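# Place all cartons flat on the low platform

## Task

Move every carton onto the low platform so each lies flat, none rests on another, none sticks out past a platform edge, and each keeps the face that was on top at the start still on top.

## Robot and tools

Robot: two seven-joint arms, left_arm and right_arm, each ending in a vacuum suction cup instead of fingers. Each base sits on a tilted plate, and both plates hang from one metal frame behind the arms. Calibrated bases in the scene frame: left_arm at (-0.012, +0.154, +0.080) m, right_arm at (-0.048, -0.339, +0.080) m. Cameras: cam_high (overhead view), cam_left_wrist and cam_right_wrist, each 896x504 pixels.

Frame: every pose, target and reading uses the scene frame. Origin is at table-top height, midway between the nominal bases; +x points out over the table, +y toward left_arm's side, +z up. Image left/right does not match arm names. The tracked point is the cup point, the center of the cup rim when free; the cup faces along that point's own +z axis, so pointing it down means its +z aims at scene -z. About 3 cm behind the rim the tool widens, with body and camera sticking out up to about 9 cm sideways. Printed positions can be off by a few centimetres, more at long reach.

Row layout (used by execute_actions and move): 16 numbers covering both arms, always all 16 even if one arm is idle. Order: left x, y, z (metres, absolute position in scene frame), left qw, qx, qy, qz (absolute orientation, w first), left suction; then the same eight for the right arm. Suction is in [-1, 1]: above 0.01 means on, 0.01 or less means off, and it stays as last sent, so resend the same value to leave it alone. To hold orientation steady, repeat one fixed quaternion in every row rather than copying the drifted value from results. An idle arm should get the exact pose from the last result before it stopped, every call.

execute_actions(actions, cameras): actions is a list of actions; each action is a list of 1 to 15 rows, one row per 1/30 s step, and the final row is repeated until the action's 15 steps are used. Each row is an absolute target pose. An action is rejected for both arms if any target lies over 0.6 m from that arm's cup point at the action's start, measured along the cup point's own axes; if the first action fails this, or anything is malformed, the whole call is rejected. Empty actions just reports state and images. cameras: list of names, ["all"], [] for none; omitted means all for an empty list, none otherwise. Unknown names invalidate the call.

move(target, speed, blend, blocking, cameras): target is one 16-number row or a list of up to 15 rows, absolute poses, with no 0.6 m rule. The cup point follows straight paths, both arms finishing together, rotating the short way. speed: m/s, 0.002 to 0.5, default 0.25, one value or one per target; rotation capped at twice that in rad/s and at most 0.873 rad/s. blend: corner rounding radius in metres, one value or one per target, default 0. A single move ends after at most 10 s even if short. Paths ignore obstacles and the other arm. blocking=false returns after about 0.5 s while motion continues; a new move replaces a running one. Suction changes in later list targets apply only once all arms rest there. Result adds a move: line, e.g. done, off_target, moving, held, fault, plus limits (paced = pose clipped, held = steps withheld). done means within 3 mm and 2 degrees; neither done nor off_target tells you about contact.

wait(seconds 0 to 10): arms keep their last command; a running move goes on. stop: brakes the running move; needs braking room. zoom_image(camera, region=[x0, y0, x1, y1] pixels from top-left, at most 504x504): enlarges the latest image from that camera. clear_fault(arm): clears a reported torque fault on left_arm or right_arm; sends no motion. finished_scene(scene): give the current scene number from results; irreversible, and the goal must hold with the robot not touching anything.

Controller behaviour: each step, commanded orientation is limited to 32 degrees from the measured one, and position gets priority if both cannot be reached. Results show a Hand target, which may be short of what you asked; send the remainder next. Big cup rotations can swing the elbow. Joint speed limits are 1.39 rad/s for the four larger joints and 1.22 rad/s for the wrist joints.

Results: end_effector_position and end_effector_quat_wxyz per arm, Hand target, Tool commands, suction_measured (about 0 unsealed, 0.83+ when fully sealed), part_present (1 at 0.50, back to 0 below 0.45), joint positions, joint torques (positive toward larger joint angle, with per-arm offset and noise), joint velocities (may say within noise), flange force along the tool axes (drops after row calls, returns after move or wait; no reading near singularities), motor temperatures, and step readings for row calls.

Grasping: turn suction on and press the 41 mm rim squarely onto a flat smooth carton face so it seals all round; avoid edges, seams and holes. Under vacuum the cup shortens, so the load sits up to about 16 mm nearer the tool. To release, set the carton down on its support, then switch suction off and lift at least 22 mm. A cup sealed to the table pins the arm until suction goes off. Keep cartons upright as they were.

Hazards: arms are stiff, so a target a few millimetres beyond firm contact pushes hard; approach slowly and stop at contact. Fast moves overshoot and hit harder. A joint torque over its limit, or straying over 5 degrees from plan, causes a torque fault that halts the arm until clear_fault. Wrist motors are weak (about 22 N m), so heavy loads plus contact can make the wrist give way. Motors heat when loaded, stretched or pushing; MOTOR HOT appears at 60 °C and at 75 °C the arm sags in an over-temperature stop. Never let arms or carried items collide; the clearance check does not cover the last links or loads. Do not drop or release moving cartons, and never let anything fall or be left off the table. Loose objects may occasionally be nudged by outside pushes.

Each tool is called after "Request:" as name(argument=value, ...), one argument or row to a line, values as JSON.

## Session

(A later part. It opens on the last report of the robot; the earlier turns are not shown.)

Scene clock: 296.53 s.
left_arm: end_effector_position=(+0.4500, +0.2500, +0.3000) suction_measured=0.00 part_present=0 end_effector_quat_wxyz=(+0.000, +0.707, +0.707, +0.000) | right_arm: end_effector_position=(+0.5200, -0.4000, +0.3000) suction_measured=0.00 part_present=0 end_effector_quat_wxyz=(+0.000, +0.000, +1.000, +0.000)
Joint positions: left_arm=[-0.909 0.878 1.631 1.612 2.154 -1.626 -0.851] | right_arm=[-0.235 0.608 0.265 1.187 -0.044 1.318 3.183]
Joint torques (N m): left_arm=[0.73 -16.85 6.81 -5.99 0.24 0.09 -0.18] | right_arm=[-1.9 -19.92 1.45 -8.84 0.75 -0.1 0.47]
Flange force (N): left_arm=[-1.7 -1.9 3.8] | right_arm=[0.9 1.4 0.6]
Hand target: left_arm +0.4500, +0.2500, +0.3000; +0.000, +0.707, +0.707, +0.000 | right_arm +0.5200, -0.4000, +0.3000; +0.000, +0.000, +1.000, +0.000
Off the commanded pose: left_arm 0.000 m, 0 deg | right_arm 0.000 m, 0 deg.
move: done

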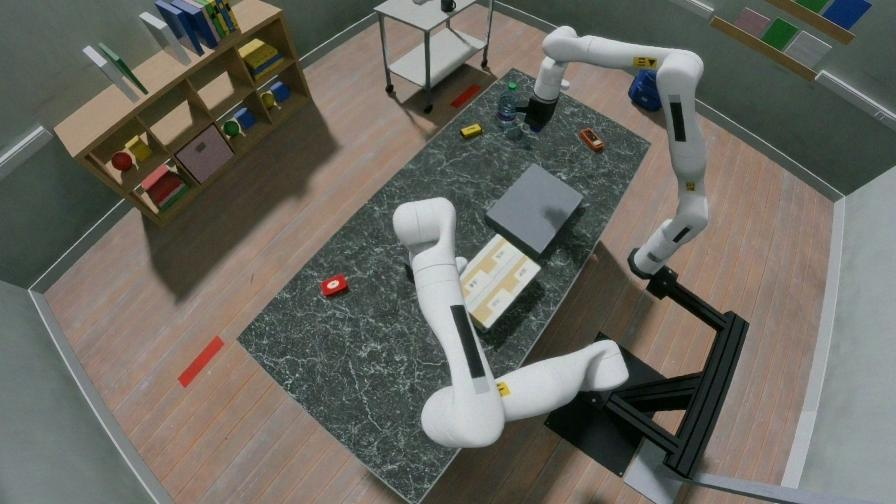

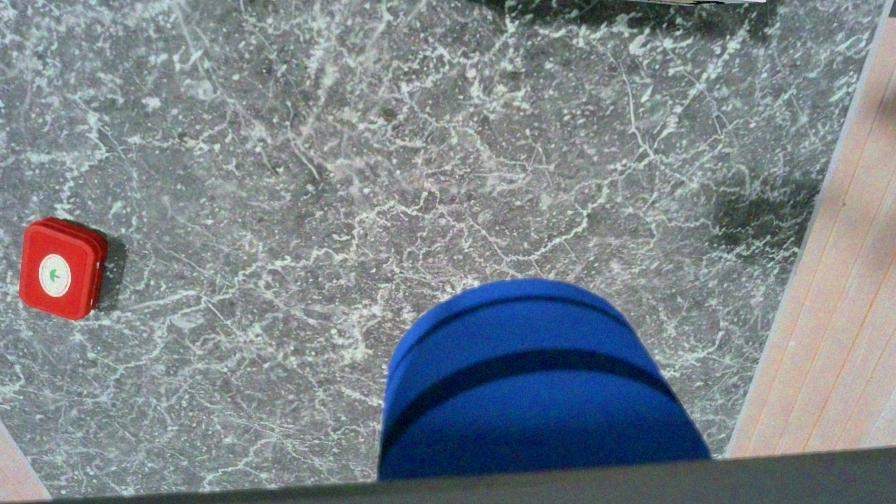

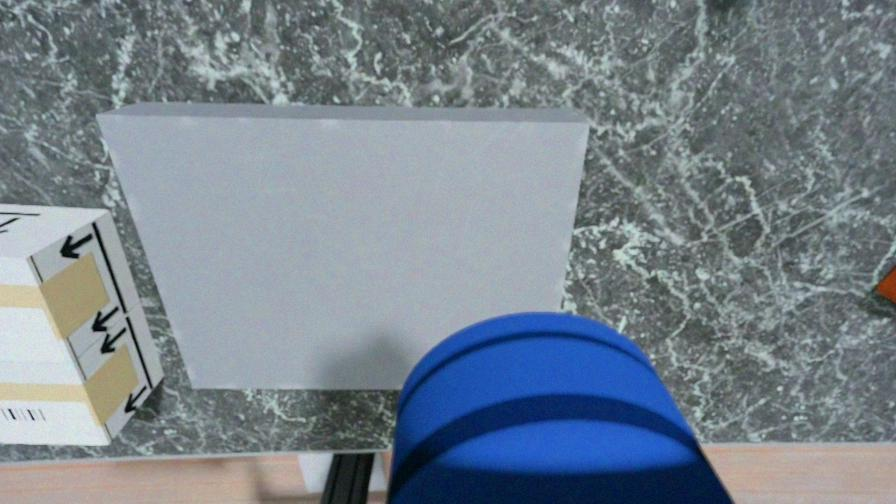

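Request:
zoom_image(
  camera="cam_right_wrist",
  region=[60, 70, 180, 190],
)

Request:
zoom_image(
  camera="cam_right_wrist",
  region=[530, 70, 650, 190],
)

Request:
zoom_image(
  camera="cam_right_wrist",
  region=[100, 330, 240, 470],
)

Request:
zoom_image(
  camera="cam_right_wrist",
  region=[0, 190, 180, 370],
)

Request:
zoom_image(
  camera="cam_left_wrist",
  region=[460, 0, 800, 100],
)

Scaled by 4.200 from the camera's 896x504 image, which has a finer 1280x720 frame.

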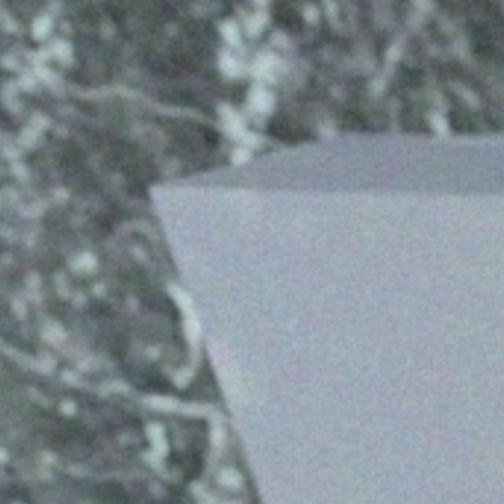

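Scaled by 4.200 from the camera's 896x504 image, which has a finer 1280x720 frame.

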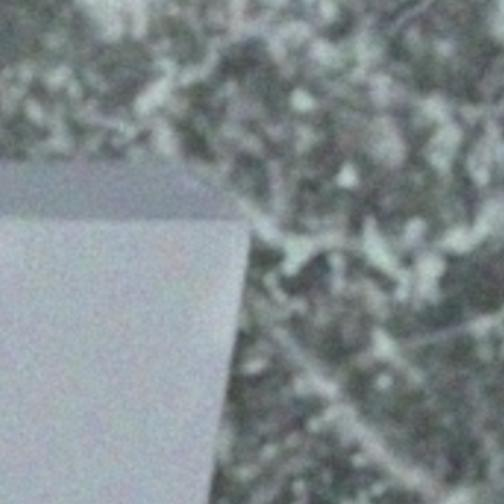

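Scaled by 3.600 from the camera's 896x504 image, which has a finer 1280x720 frame.

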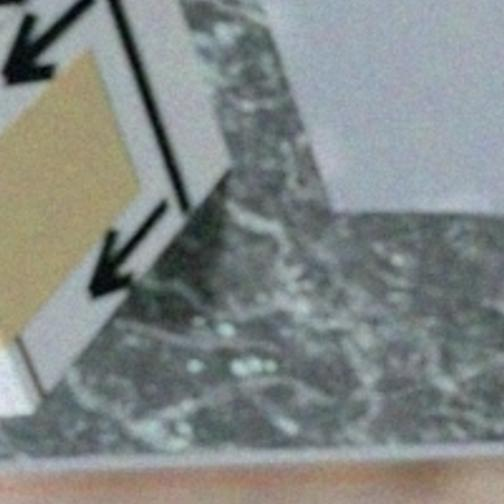

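Scaled by 2.800 from the camera's 896x504 image, which has a finer 1280x720 frame.

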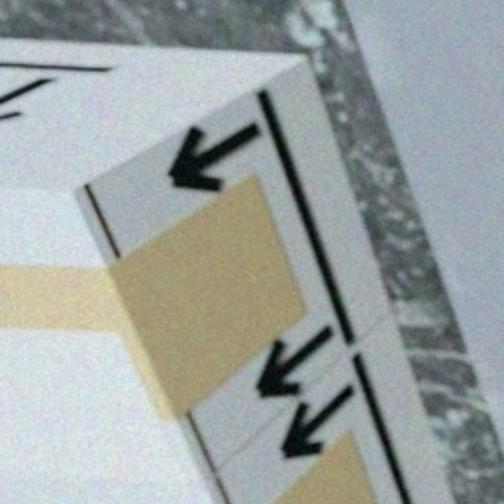

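Scaled by 1.482 from the camera's 896x504 image, which has a finer 1280x720 frame.

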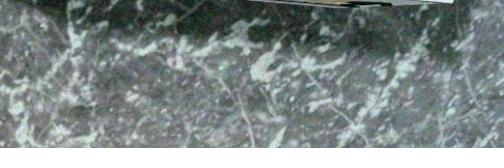

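Request:
move(
  target=[0.426, 0.13, 0.30, 0, 0, 1, 0, 0, 0.52, -0.40, 0.30, 0, 0, 1, 0, 0],
  speed=0.2,
  cameras=["all"],
)

Scene clock: 485.57 s.
left_arm: end_effector_position=(+0.4260, +0.1300, +0.3000) suction_measured=0.00 part_present=0 end_effector_quat_wxyz=(+0.000, +0.000, +1.000, +0.000) | right_arm: end_effector_position=(+0.5200, -0.4000, +0.3000) suction_measured=0.00 part_present=0 end_effector_quat_wxyz=(+0.000, +0.000, +1.000, +0.000)
Joint positions: left_arm=[-0.624 0.579 1.24 1.695 2.458 -1.324 0.757] | right_arm=[-0.235 0.608 0.265 1.187 -0.044 1.318 3.183]
Joint torques (N m): left_arm=[0.88 -14.68 4.92 -7.77 0.19 0.16 -0.21] | right_arm=[-1.87 -19.95 1.46 -8.85 0.75 -0.11 0.42]
Motor temperatures (°C): left_arm=[32 39 28 34 34 34 42] | right_arm=[32 42 29 34 43 32 42]
Flange force (N): left_arm=[0.6 -2.3 3.7] | right_arm=[0.8 1.3 0.6]
Hand target: left_arm +0.4260, +0.1300, +0.3000; +0.000, +0.000, +1.000, +0.000 | right_arm +0.5200, -0.4000, +0.3000; +0.000, +0.000, +1.000, +0.000
Off the commanded pose: left_arm 0.000 m, 0 deg | right_arm 0.000 m, 0 deg.
move: done

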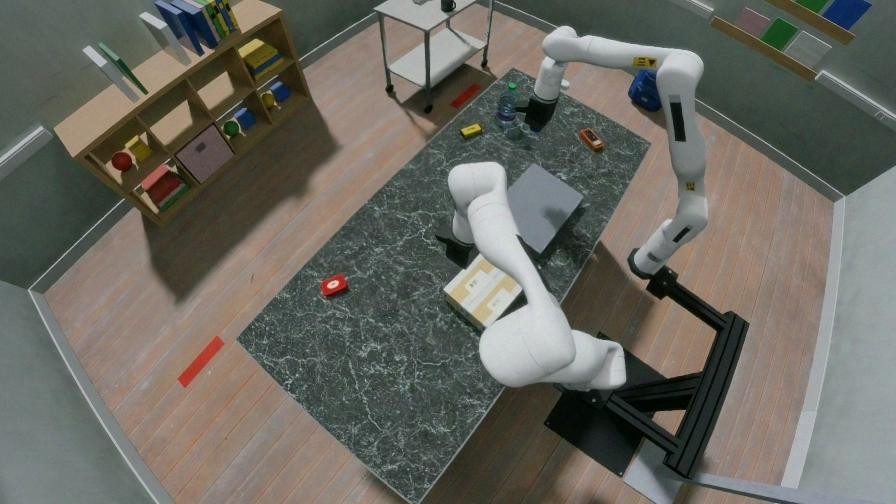

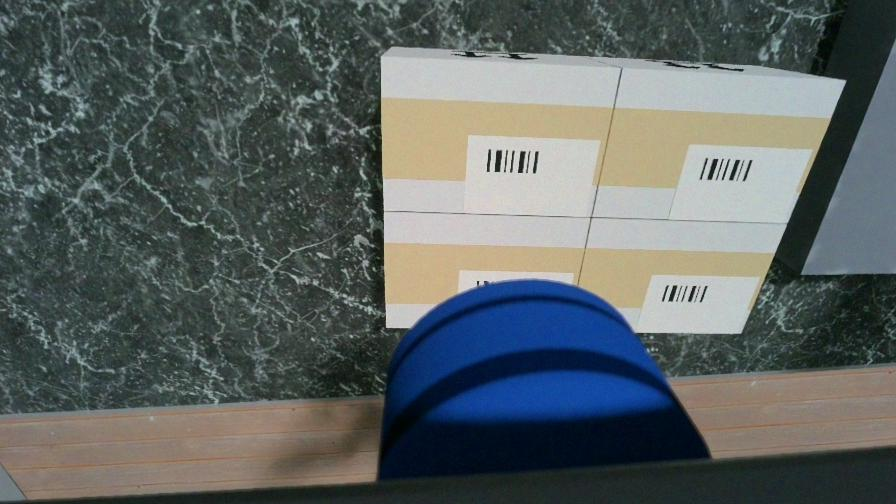

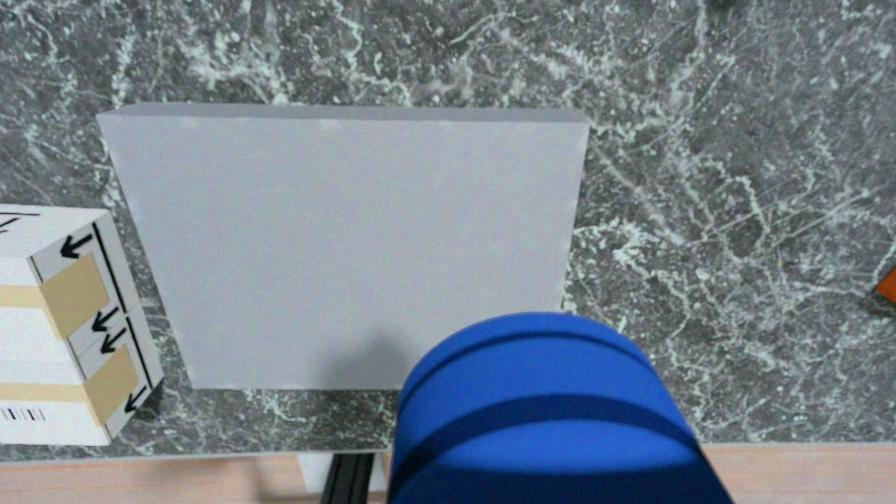

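Request:
move(
  target=[0.426, 0.13, 0.17, 0, 0, 1, 0, 0, 0.52, -0.40, 0.30, 0, 0, 1, 0, 0],
  speed=0.1,
  cameras=["cam_left_wrist"],
)

Scene clock: 499.10 s.
left_arm: end_effector_position=(+0.4260, +0.1300, +0.1700) suction_measured=0.00 part_present=0 end_effector_quat_wxyz=(+0.000, +0.000, +1.000, +0.000) | right_arm: end_effector_position=(+0.5200, -0.4000, +0.3000) suction_measured=0.00 part_present=0 end_effector_quat_wxyz=(+0.000, +0.000, +1.000, +0.000)
Joint positions: left_arm=[-0.542 0.757 1.057 1.888 2.225 -1.047 0.933] | right_arm=[-0.235 0.608 0.265 1.187 -0.044 1.318 3.183]
Joint torques (N m): left_arm=[0.97 -16.49 5.45 -5.81 0.14 0.15 -0.13] | right_arm=[-1.84 -19.91 1.48 -8.84 0.74 -0.08 0.42]
Flange force (N): left_arm=[1.6 -2.1 3.4] | right_arm=[1.0 1.4 0.6]
Hand target: left_arm +0.4260, +0.1300, +0.1700; +0.000, +0.000, +1.000, +0.000 | right_arm +0.5200, -0.4000, +0.3000; +0.000, +0.000, +1.000, +0.000
Off the commanded pose: left_arm 0.000 m, 0 deg | right_arm 0.000 m, 0 deg.
move: done
Images, in order (width x height): cam_left_wrist 896x504.

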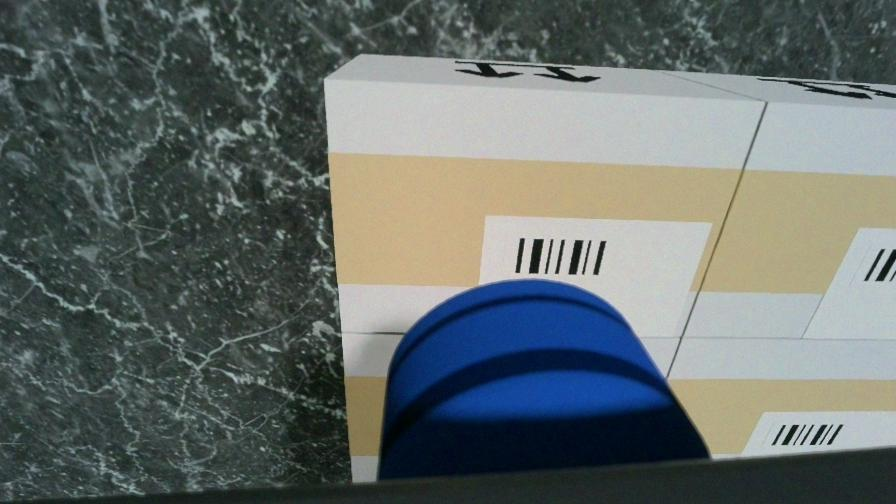

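Request:
move(
  target=[0.426, 0.13, 0.12, 0, 0, 1, 0, 0, 0.52, -0.40, 0.30, 0, 0, 1, 0, 0],
  speed=0.08,
  cameras=["cam_left_wrist"],
)

Scene clock: 524.77 s.
left_arm: end_effector_position=(+0.4260, +0.1300, +0.1200) suction_measured=0.00 part_present=0 end_effector_quat_wxyz=(+0.000, +0.000, +1.000, +0.000) | right_arm: end_effector_position=(+0.5200, -0.4000, +0.3000) suction_measured=0.00 part_present=0 end_effector_quat_wxyz=(+0.000, +0.000, +1.000, +0.000)
Joint positions: left_arm=[-0.503 0.838 0.969 1.928 2.112 -0.954 1.012] | right_arm=[-0.235 0.608 0.265 1.187 -0.044 1.318 3.183]
Joint torques (N m): left_arm=[1.09 -17.07 5.54 -4.89 0.18 0.18 -0.17] | right_arm=[-1.87 -19.92 1.47 -8.84 0.73 -0.08 0.44]
Flange force (N): left_arm=[2.3 -2.0 3.1] | right_arm=[0.9 1.3 0.6]
Hand target: left_arm +0.4260, +0.1300, +0.1200; +0.000, +0.000, +1.000, +0.000 | right_arm +0.5200, -0.4000, +0.3000; +0.000, +0.000, +1.000, +0.000
Off the commanded pose: left_arm 0.000 m, 0 deg | right_arm 0.000 m, 0 deg.
move: done
Images, in order (width x height): cam_left_wrist 896x504.

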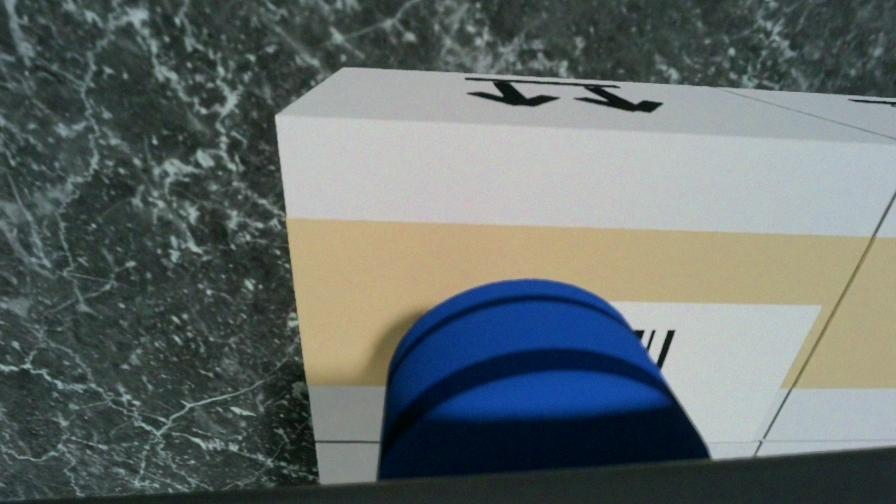

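Request:
zoom_image(
  camera="cam_left_wrist",
  region=[360, 250, 730, 480],
)

Scaled by 1.362 from the camera's 896x504 image, which has a finer 1280x720 frame.

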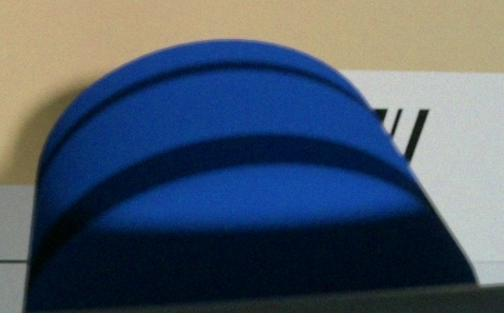

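Request:
move(
  target=[0.410, 0.107, 0.10, 0, 0, 1, 0, 0, 0.52, -0.40, 0.30, 0, 0, 1, 0, 0],
  speed=0.05,
  cameras=["cam_left_wrist"],
)

Scene clock: 571.07 s.
left_arm: end_effector_position=(+0.4100, +0.1070, +0.1000) suction_measured=0.00 part_present=0 end_effector_quat_wxyz=(+0.000, +0.000, +1.000, +0.000) | right_arm: end_effector_position=(+0.5200, -0.4000, +0.3000) suction_measured=0.00 part_present=0 end_effector_quat_wxyz=(+0.000, +0.000, +1.000, +0.000)
Joint positions: left_arm=[-0.432 0.861 0.924 1.98 2.054 -0.898 1.128] | right_arm=[-0.235 0.608 0.265 1.187 -0.044 1.318 3.183]
Joint torques (N m): left_arm=[1.1 -17.01 5.32 -4.37 0.18 0.17 -0.18] | right_arm=[-1.91 -19.98 1.45 -8.87 0.76 -0.05 0.45]
Flange force (N): left_arm=[2.5 -2.0 3.1] | right_arm=[0.9 1.3 0.8]
Hand target: left_arm +0.4100, +0.1070, +0.1000; +0.000, +0.000, +1.000, +0.000 | right_arm +0.5200, -0.4000, +0.3000; +0.000, +0.000, +1.000, +0.000
Off the commanded pose: left_arm 0.000 m, 0 deg | right_arm 0.000 m, 0 deg.
move: done
Images, in order (width x height): cam_left_wrist 896x504.

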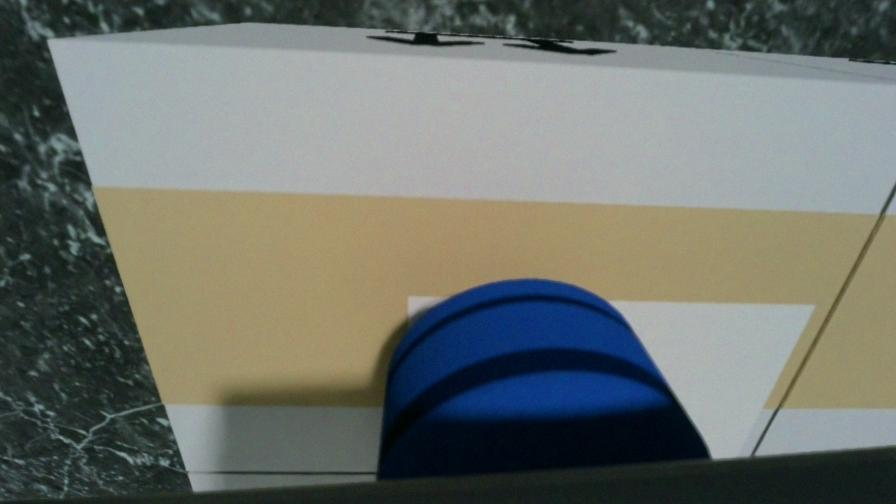

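Request:
move(
  target=[0.410, 0.107, 0.086, 0, 0, 1, 0, 1, 0.52, -0.40, 0.30, 0, 0, 1, 0, 0],
  speed=0.03,
  cameras=["cam_left_wrist"],
)

Scene clock: 578.07 s.
left_arm: end_effector_position=(+0.4100, +0.1070, +0.0860) suction_measured=0.00 part_present=0 end_effector_quat_wxyz=(+0.000, +0.000, +1.000, +0.000) | right_arm: end_effector_position=(+0.5200, -0.4000, +0.3000) suction_measured=0.00 part_present=0 end_effector_quat_wxyz=(+0.000, +0.000, +1.000, +0.000)
Joint positions: left_arm=[-0.42 0.885 0.897 1.985 2.018 -0.875 1.153] | right_arm=[-0.235 0.608 0.265 1.187 -0.044 1.318 3.183]
Joint torques (N m): left_arm=[1.09 -17.18 5.35 -4.1 0.19 0.17 -0.19] | right_arm=[-1.84 -19.92 1.48 -8.87 0.76 -0.09 0.41]
Flange force (N): left_arm=[2.8 -2.1 3.1] | right_arm=[1.1 1.3 0.7]
Hand target: left_arm +0.4100, +0.1070, +0.0860; +0.000, +0.000, +1.000, +0.000 | right_arm +0.5200, -0.4000, +0.3000; +0.000, +0.000, +1.000, +0.000
Off the commanded pose: left_arm 0.000 m, 0 deg | right_arm 0.000 m, 0 deg.
move: done
Images, in order (width x height): cam_left_wrist 896x504.

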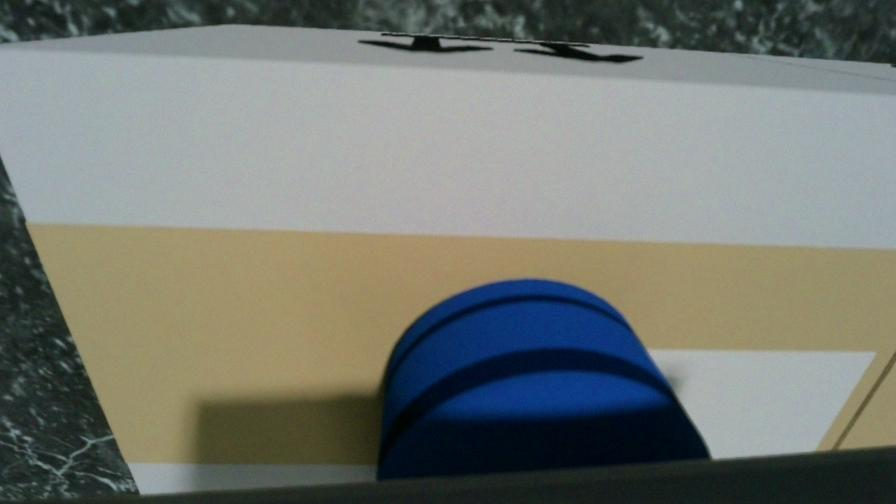

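Request:
move(
  target=[0.410, 0.107, 0.076, 0, 0, 1, 0, 1, 0.52, -0.40, 0.30, 0, 0, 1, 0, 0],
  speed=0.02,
  cameras=["cam_left_wrist"],
)

Scene clock: 584.17 s.
left_arm: end_effector_position=(+0.4100, +0.1070, +0.0760) suction_measured=0.95 part_present=1 end_effector_quat_wxyz=(+0.000, +0.000, +1.000, +0.000) | right_arm: end_effector_position=(+0.5200, -0.4000, +0.3000) suction_measured=0.00 part_present=0 end_effector_quat_wxyz=(+0.000, +0.000, +1.000, +0.000)
Joint positions: left_arm=[-0.411 0.903 0.877 1.988 1.991 -0.858 1.171] | right_arm=[-0.235 0.608 0.265 1.187 -0.044 1.318 3.183]
Joint torques (N m): left_arm=[1.26 -18.84 6.13 -4.3 0.14 0.23 -0.15] | right_arm=[-1.9 -19.94 1.45 -8.84 0.73 -0.09 0.44]
Flange force (N): left_arm=[2.4 -2.2 7.0] | right_arm=[0.8 1.3 0.6]
Hand target: left_arm +0.4100, +0.1070, +0.0760; +0.000, +0.000, +1.000, +0.000 | right_arm +0.5200, -0.4000, +0.3000; +0.000, +0.000, +1.000, +0.000
Off the commanded pose: left_arm 0.000 m, 0 deg | right_arm 0.000 m, 0 deg.
move: done
Images, in order (width x height): cam_left_wrist 896x504.

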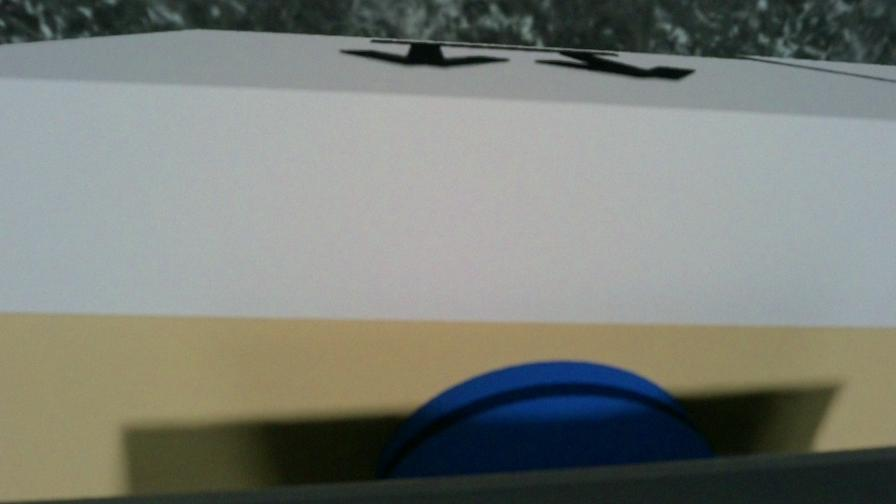

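Request:
move(
  target=[0.410, 0.107, 0.22, 0, 0, 1, 0, 1, 0.52, -0.55, 0.35, 0, 0, 1, 0, 0],
  speed=0.08,
  cameras=["all"],
)

Scene clock: 629.43 s.
left_arm: end_effector_position=(+0.4100, +0.1070, +0.2200) suction_measured=0.96 part_present=1 end_effector_quat_wxyz=(+0.000, +0.000, +1.000, +0.000) | right_arm: end_effector_position=(+0.5200, -0.5500, +0.3500) suction_measured=0.00 part_present=0 end_effector_quat_wxyz=(+0.000, +0.000, +1.000, +0.000)
Joint positions: left_arm=[-0.534 0.665 1.14 1.869 2.334 -1.128 0.929] | right_arm=[0.042 0.636 0.28 0.925 -0.075 1.525 3.456]
Joint torques (N m): left_arm=[1.1 -16.63 6.02 -7.58 0.13 0.23 -0.17] | right_arm=[-1.76 -21.18 1.64 -9.12 0.76 -0.13 0.42]
Flange force (N): left_arm=[1.3 -2.3 8.0] | right_arm=[0.5 1.2 0.7]
Hand target: left_arm +0.4100, +0.1070, +0.2200; +0.000, +0.000, +1.000, +0.000 | right_arm +0.5200, -0.5500, +0.3500; +0.000, +0.000, +1.000, +0.000
Off the commanded pose: left_arm 0.000 m, 0 deg | right_arm 0.000 m, 0 deg.
move: done

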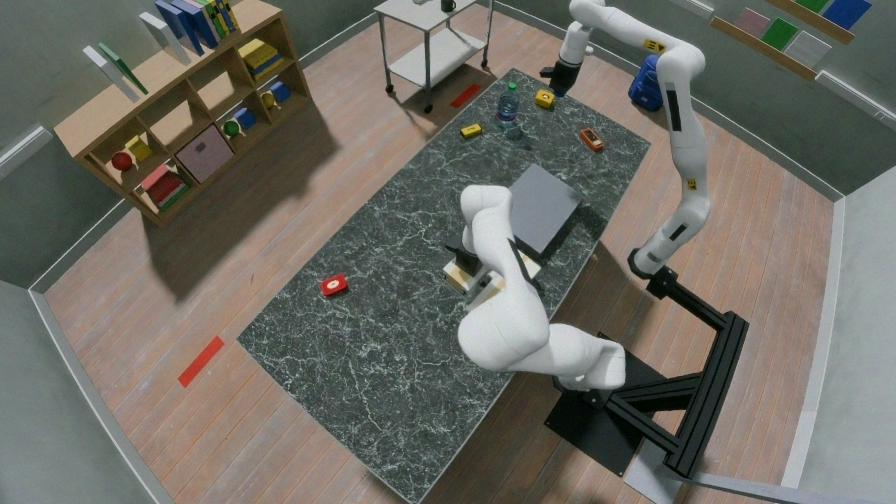

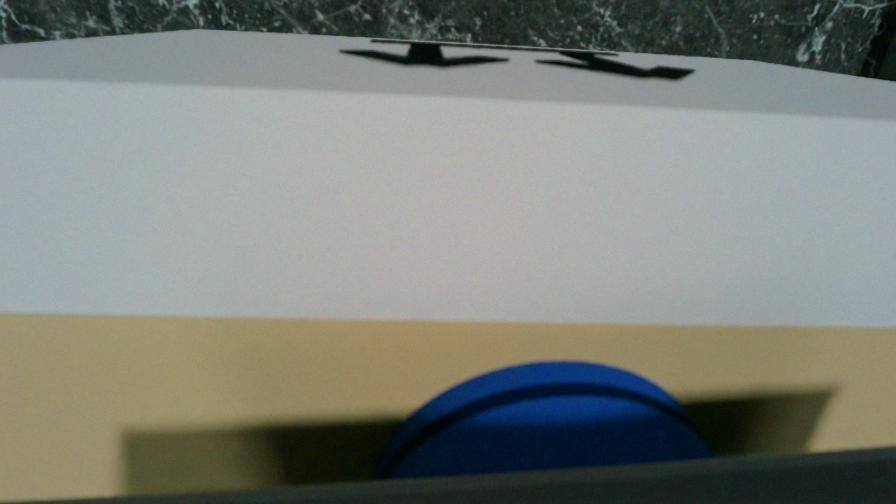

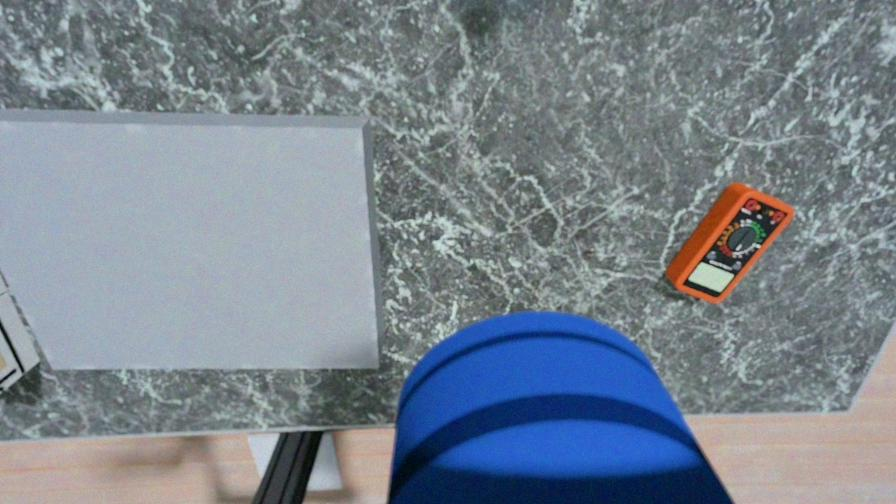

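Request:
zoom_image(
  camera="cam_right_wrist",
  region=[370, 290, 750, 504],
)

Request:
zoom_image(
  camera="cam_right_wrist",
  region=[300, 80, 440, 220],
)

Request:
zoom_image(
  camera="cam_right_wrist",
  region=[0, 280, 140, 420],
)

Request:
zoom_image(
  camera="cam_right_wrist",
  region=[310, 300, 450, 440],
)

Scaled by 1.326 from the camera's 896x504 image, which has a finer 1280x720 frame.

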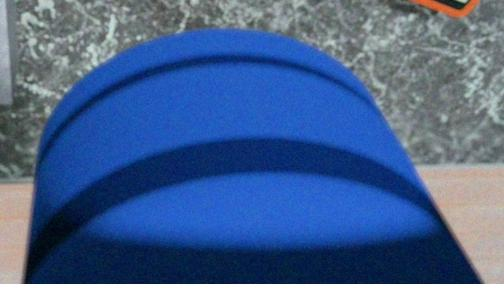

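Scaled by 3.600 from the camera's 896x504 image, which has a finer 1280x720 frame.

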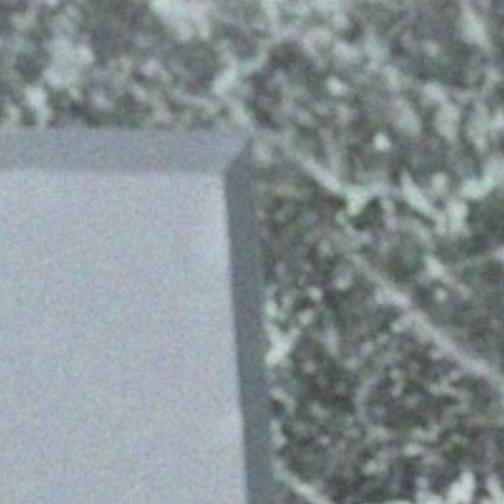

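Scaled by 3.600 from the camera's 896x504 image, which has a finer 1280x720 frame.

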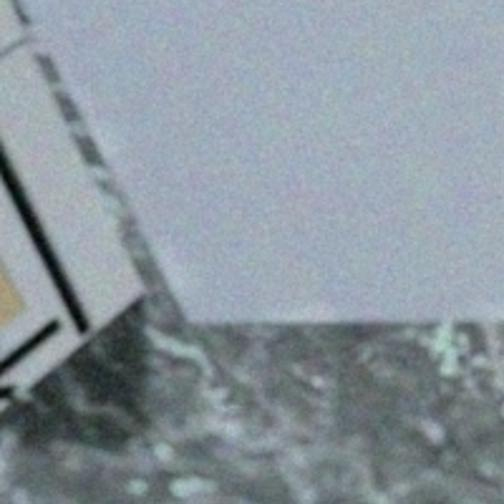

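Scaled by 3.600 from the camera's 896x504 image, which has a finer 1280x720 frame.

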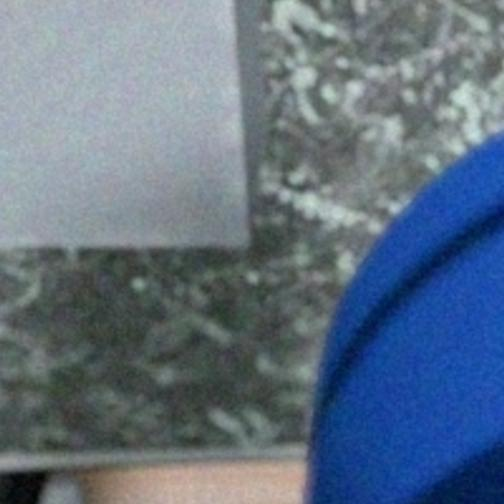

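Request:
move(
  target=[0.460, -0.2665, 0.22, 0, 0, 1, 0, 1, 0.45, -0.68, 0.40, 0, 0, 1, 0, 0],
  speed=0.15,
  cameras=["all"],
)

Scene clock: 736.87 s.
left_arm: end_effector_position=(+0.4600, -0.2665, +0.2200) suction_measured=0.96 part_present=1 end_effector_quat_wxyz=(+0.000, +0.000, +1.000, +0.000) | right_arm: end_effector_position=(+0.4500, -0.6800, +0.4000) suction_measured=0.00 part_present=0 end_effector_quat_wxyz=(+0.000, +0.000, +1.000, +0.000)
Joint positions: left_arm=[0.475 1.112 0.927 0.897 2.245 -1.506 1.159] | right_arm=[0.301 0.594 0.295 0.804 -0.097 1.667 3.718]
Joint torques (N m): left_arm=[2.19 -28.43 5.98 -7.6 0.17 0.19 -0.19] | right_arm=[-1.21 -20.93 1.72 -9.18 0.78 -0.17 0.41]
Flange force (N): left_arm=[3.2 0.5 7.6] | right_arm=[0.6 1.7 1.1]
Hand target: left_arm +0.4600, -0.2665, +0.2200; +0.000, +0.000, +1.000, +0.000 | right_arm +0.4500, -0.6800, +0.4000; +0.000, +0.000, +1.000, +0.000
Off the commanded pose: left_arm 0.000 m, 0 deg | right_arm 0.000 m, 0 deg.
move: done

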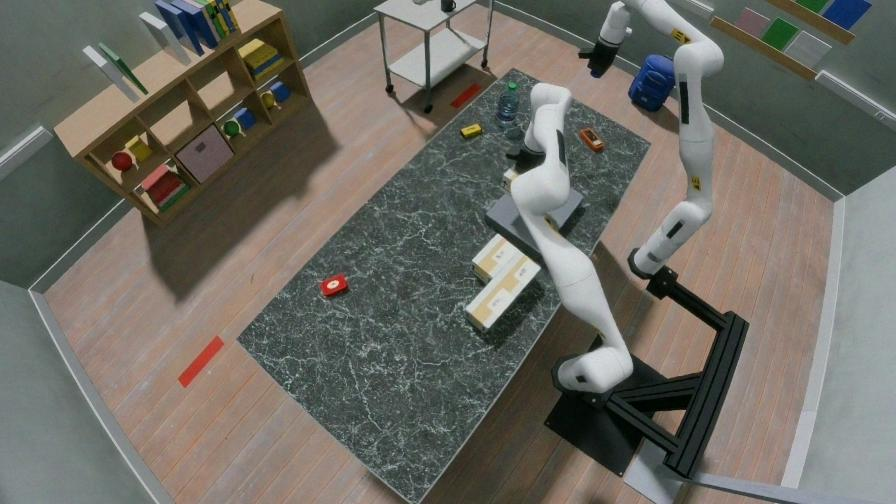

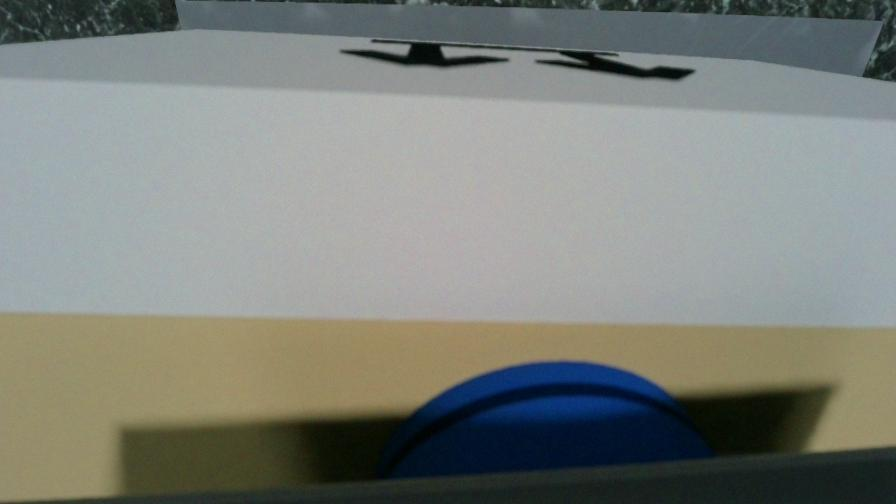

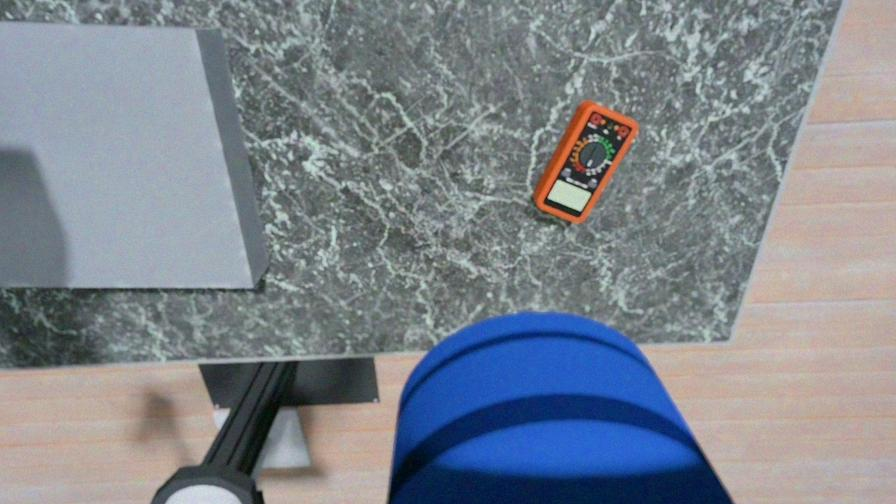

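Request:
move(
  target=[0.447, -0.255, 0.135, 0, 0, 1, 0, 1, 0.45, -0.68, 0.40, 0, 0, 1, 0, 0],
  speed=0.08,
  cameras=["all"],
)

Scene clock: 764.73 s.
left_arm: end_effector_position=(+0.4470, -0.2550, +0.1350) suction_measured=0.96 part_present=1 end_effector_quat_wxyz=(+0.000, +0.000, +1.000, +0.000) | right_arm: end_effector_position=(+0.4500, -0.6800, +0.4000) suction_measured=0.00 part_present=0 end_effector_quat_wxyz=(+0.000, +0.000, +1.000, +0.000)
Joint positions: left_arm=[0.414 1.169 0.891 1.102 2.195 -1.31 1.259] | right_arm=[0.301 0.594 0.295 0.804 -0.097 1.667 3.718]
Joint torques (N m): left_arm=[2.28 -27.62 6.87 -6.82 0.13 0.17 -0.16] | right_arm=[-1.23 -20.92 1.72 -9.12 0.75 -0.13 0.44]
Flange force (N): left_arm=[2.5 0.0 6.9] | right_arm=[0.4 1.6 1.0]
Hand target: left_arm +0.4470, -0.2550, +0.1350; +0.000, +0.000, +1.000, +0.000 | right_arm +0.4500, -0.6800, +0.4000; +0.000, +0.000, +1.000, +0.000
Off the commanded pose: left_arm 0.000 m, 0 deg | right_arm 0.000 m, 0 deg.
move: done

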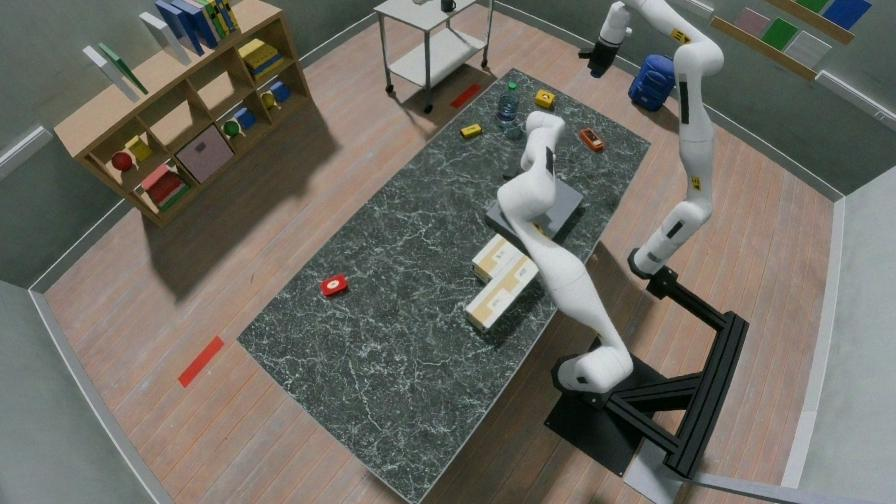

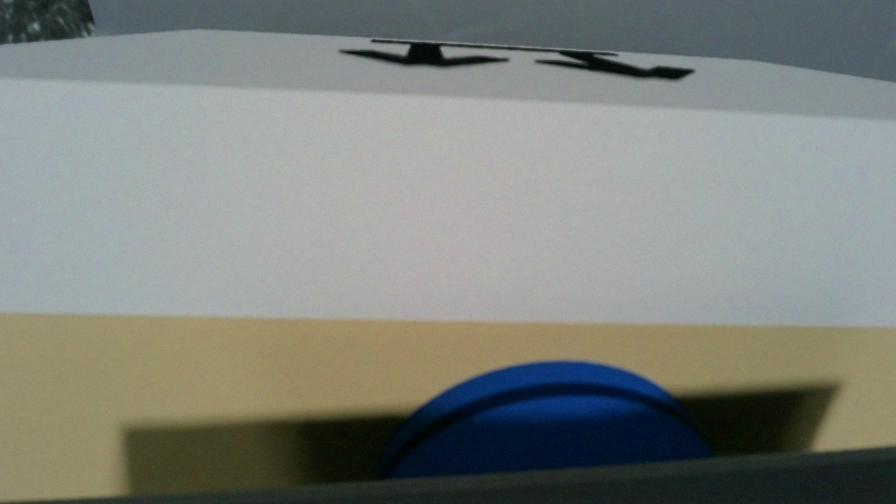

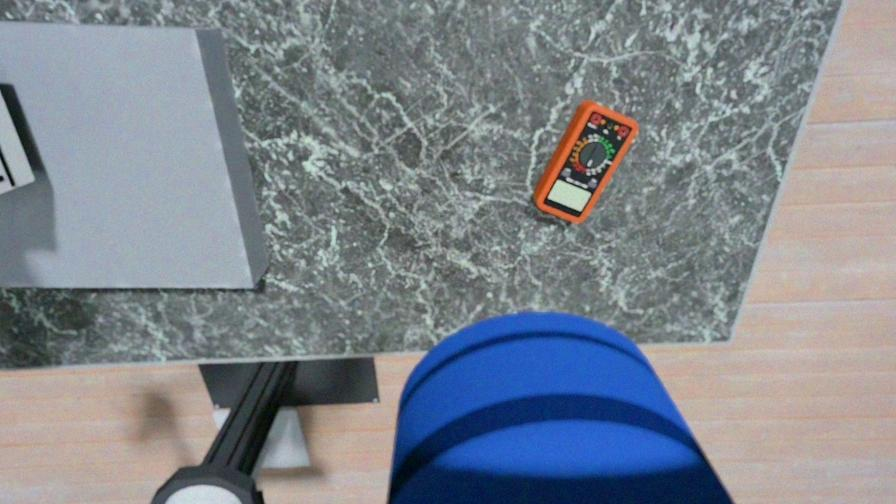

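Request:
move(
  target=[0.447, -0.255, 0.122, 0, 0, 1, 0, 1, 0.45, -0.68, 0.40, 0, 0, 1, 0, 0],
  speed=0.03,
  cameras=["cam_right_wrist"],
)

Scene clock: 772.80 s.
left_arm: end_effector_position=(+0.4470, -0.2550, +0.1220) suction_measured=0.96 part_present=1 end_effector_quat_wxyz=(+0.000, +0.000, +1.000, +0.000) | right_arm: end_effector_position=(+0.4500, -0.6800, +0.4000) suction_measured=0.00 part_present=0 end_effector_quat_wxyz=(+0.000, +0.000, +1.000, +0.000)
Joint positions: left_arm=[0.412 1.185 0.883 1.112 2.185 -1.288 1.266] | right_arm=[0.301 0.594 0.295 0.804 -0.097 1.667 3.718]
Joint torques (N m): left_arm=[2.26 -27.63 6.93 -6.79 0.14 0.16 -0.16] | right_arm=[-1.29 -20.92 1.73 -9.18 0.75 -0.15 0.4]
Flange force (N): left_arm=[2.8 0.3 6.9] | right_arm=[0.7 1.6 1.1]
Hand target: left_arm +0.4470, -0.2550, +0.1220; +0.000, +0.000, +1.000, +0.000 | right_arm +0.4500, -0.6800, +0.4000; +0.000, +0.000, +1.000, +0.000
Off the commanded pose: left_arm 0.000 m, 0 deg | right_arm 0.000 m, 0 deg.
move: done
Images, in order (width x height): cam_right_wrist 896x504.

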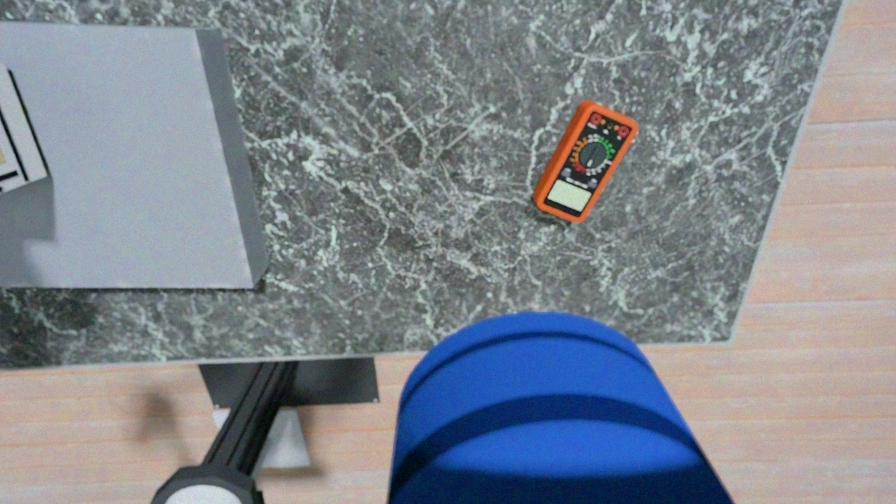

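Request:
move(
  target=[0.447, -0.255, 0.113, 0, 0, 1, 0, 1, 0.45, -0.68, 0.40, 0, 0, 1, 0, 0],
  speed=0.02,
  cameras=["cam_right_wrist"],
)

Scene clock: 780.33 s.
left_arm: end_effector_position=(+0.4471, -0.2550, +0.1132) suction_measured=0.96 part_present=1 end_effector_quat_wxyz=(+0.000, +0.000, +1.000, +0.000) | right_arm: end_effector_position=(+0.4500, -0.6800, +0.4000) suction_measured=0.00 part_present=0 end_effector_quat_wxyz=(+0.000, +0.000, +1.000, +0.000)
Joint positions: left_arm=[0.411 1.196 0.877 1.117 2.177 -1.273 1.271] | right_arm=[0.301 0.594 0.295 0.804 -0.097 1.667 3.718]
Joint torques (N m): left_arm=[0.56 -14.11 1.59 -5.38 -1.06 2.41 -0.14] | right_arm=[-1.27 -20.95 1.79 -9.13 0.78 -0.14 0.43]
Flange force (N): left_arm=[9.7 6.9 -19.6] | right_arm=[0.3 1.5 1.0]
Hand target: left_arm +0.4470, -0.2550, +0.1130; +0.000, +0.000, +1.000, +0.000 | right_arm +0.4500, -0.6800, +0.4000; +0.000, +0.000, +1.000, +0.000
Off the commanded pose: left_arm 0.000 m, 0 deg | right_arm 0.000 m, 0 deg.
move: done
Images, in order (width x height): cam_right_wrist 896x504.

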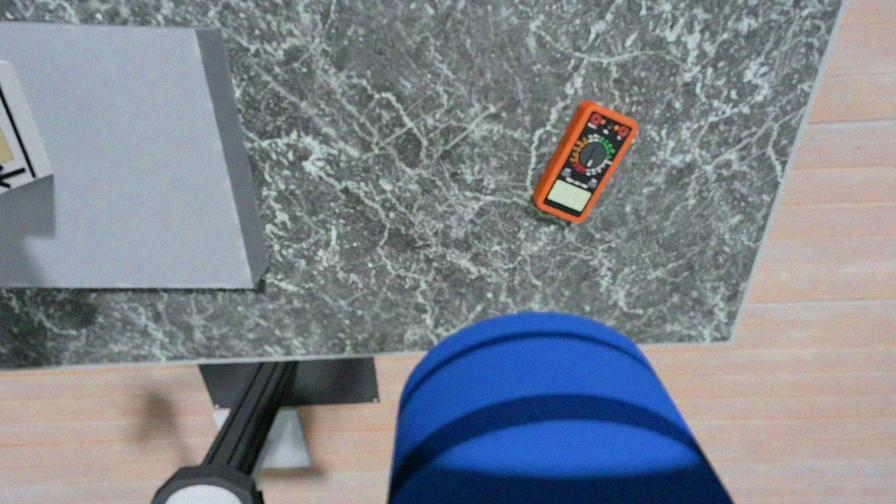

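Request:
move(
  target=[0.447, -0.255, 0.115, 0, 0, 1, 0, 1, 0.45, -0.68, 0.40, 0, 0, 1, 0, 0],
  speed=0.02,
  cameras=["cam_left_wrist"],
)

Scene clock: 786.10 s.
left_arm: end_effector_position=(+0.4470, -0.2550, +0.1149) suction_measured=0.96 part_present=1 end_effector_quat_wxyz=(+0.000, +0.000, +1.000, +0.000) | right_arm: end_effector_position=(+0.4500, -0.6800, +0.4000) suction_measured=0.00 part_present=0 end_effector_quat_wxyz=(+0.000, +0.000, +1.000, +0.000)
Joint positions: left_arm=[0.411 1.194 0.878 1.116 2.179 -1.277 1.27] | right_arm=[0.301 0.594 0.295 0.804 -0.097 1.667 3.718]
Joint torques (N m): left_arm=[1.83 -26.08 6.11 -6.48 -0.02 0.22 -0.18] | right_arm=[-1.2 -20.89 1.74 -9.15 0.78 -0.18 0.46]
Flange force (N): left_arm=[3.7 0.5 3.9] | right_arm=[0.5 1.7 0.9]
Hand target: left_arm +0.4470, -0.2550, +0.1150; +0.000, +0.000, +1.000, +0.000 | right_arm +0.4500, -0.6800, +0.4000; +0.000, +0.000, +1.000, +0.000
Off the commanded pose: left_arm 0.000 m, 0 deg | right_arm 0.000 m, 0 deg.
move: done
Images, in order (width x height): cam_left_wrist 896x504.

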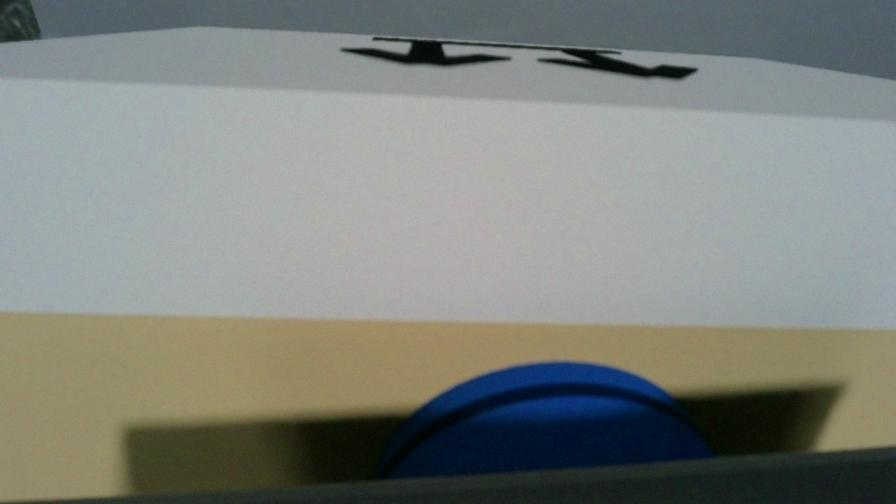

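Request:
execute_actions(
  actions=[
    [[0.447, -0.255, 0.115, 0, 0, 1, 0, 0, 0.45, -0.68, 0.40, 0, 0, 1, 0, 0]],
  ],
)

Scene clock: 797.43 s.
left_arm: end_effector_position=(+0.4470, -0.2550, +0.1150) suction_measured=0.00 part_present=0 end_effector_quat_wxyz=(+0.000, +0.000, +1.000, +0.000) | right_arm: end_effector_position=(+0.4500, -0.6800, +0.4000) suction_measured=0.00 part_present=0 end_effector_quat_wxyz=(+0.000, +0.000, +1.000, +0.000)
Joint positions: left_arm=[0.411 1.194 0.878 1.116 2.179 -1.277 1.27] | right_arm=[0.301 0.594 0.295 0.804 -0.097 1.667 3.718]
Joint torques (N m): left_arm=[0.87 -15.23 2.15 -4.05 -0.28 0.98 -0.15] | right_arm=[-1.31 -20.96 1.77 -9.16 0.77 -0.14 0.44]
Hand target: left_arm +0.4470, -0.2550, +0.1150; +0.000, +0.000, +1.000, +0.000 | right_arm +0.4500, -0.6800, +0.4000; +0.000, +0.000, +1.000, +0.000
Off the commanded pose: left_arm 0.000 m, 0 deg | right_arm 0.000 m, 0 deg.
Step readings (end_effector_position of left_arm | right_arm):
0: (+0.4470, -0.2550, +0.1150) | (+0.4500, -0.6800, +0.4000)
1: (+0.4470, -0.2550, +0.1150) | (+0.4500, -0.6800, +0.4000)
2: (+0.4470, -0.2550, +0.1151) | (+0.4500, -0.6800, +0.4000)
4: (+0.4471, -0.2552, +0.1155) | (+0.4500, -0.6800, +0.4000)
8: (+0.4470, -0.2552, +0.1153) | (+0.4500, -0.6800, +0.4000)
15: (+0.4470, -0.2550, +0.1150) | (+0.4500, -0.6800, +0.4000)


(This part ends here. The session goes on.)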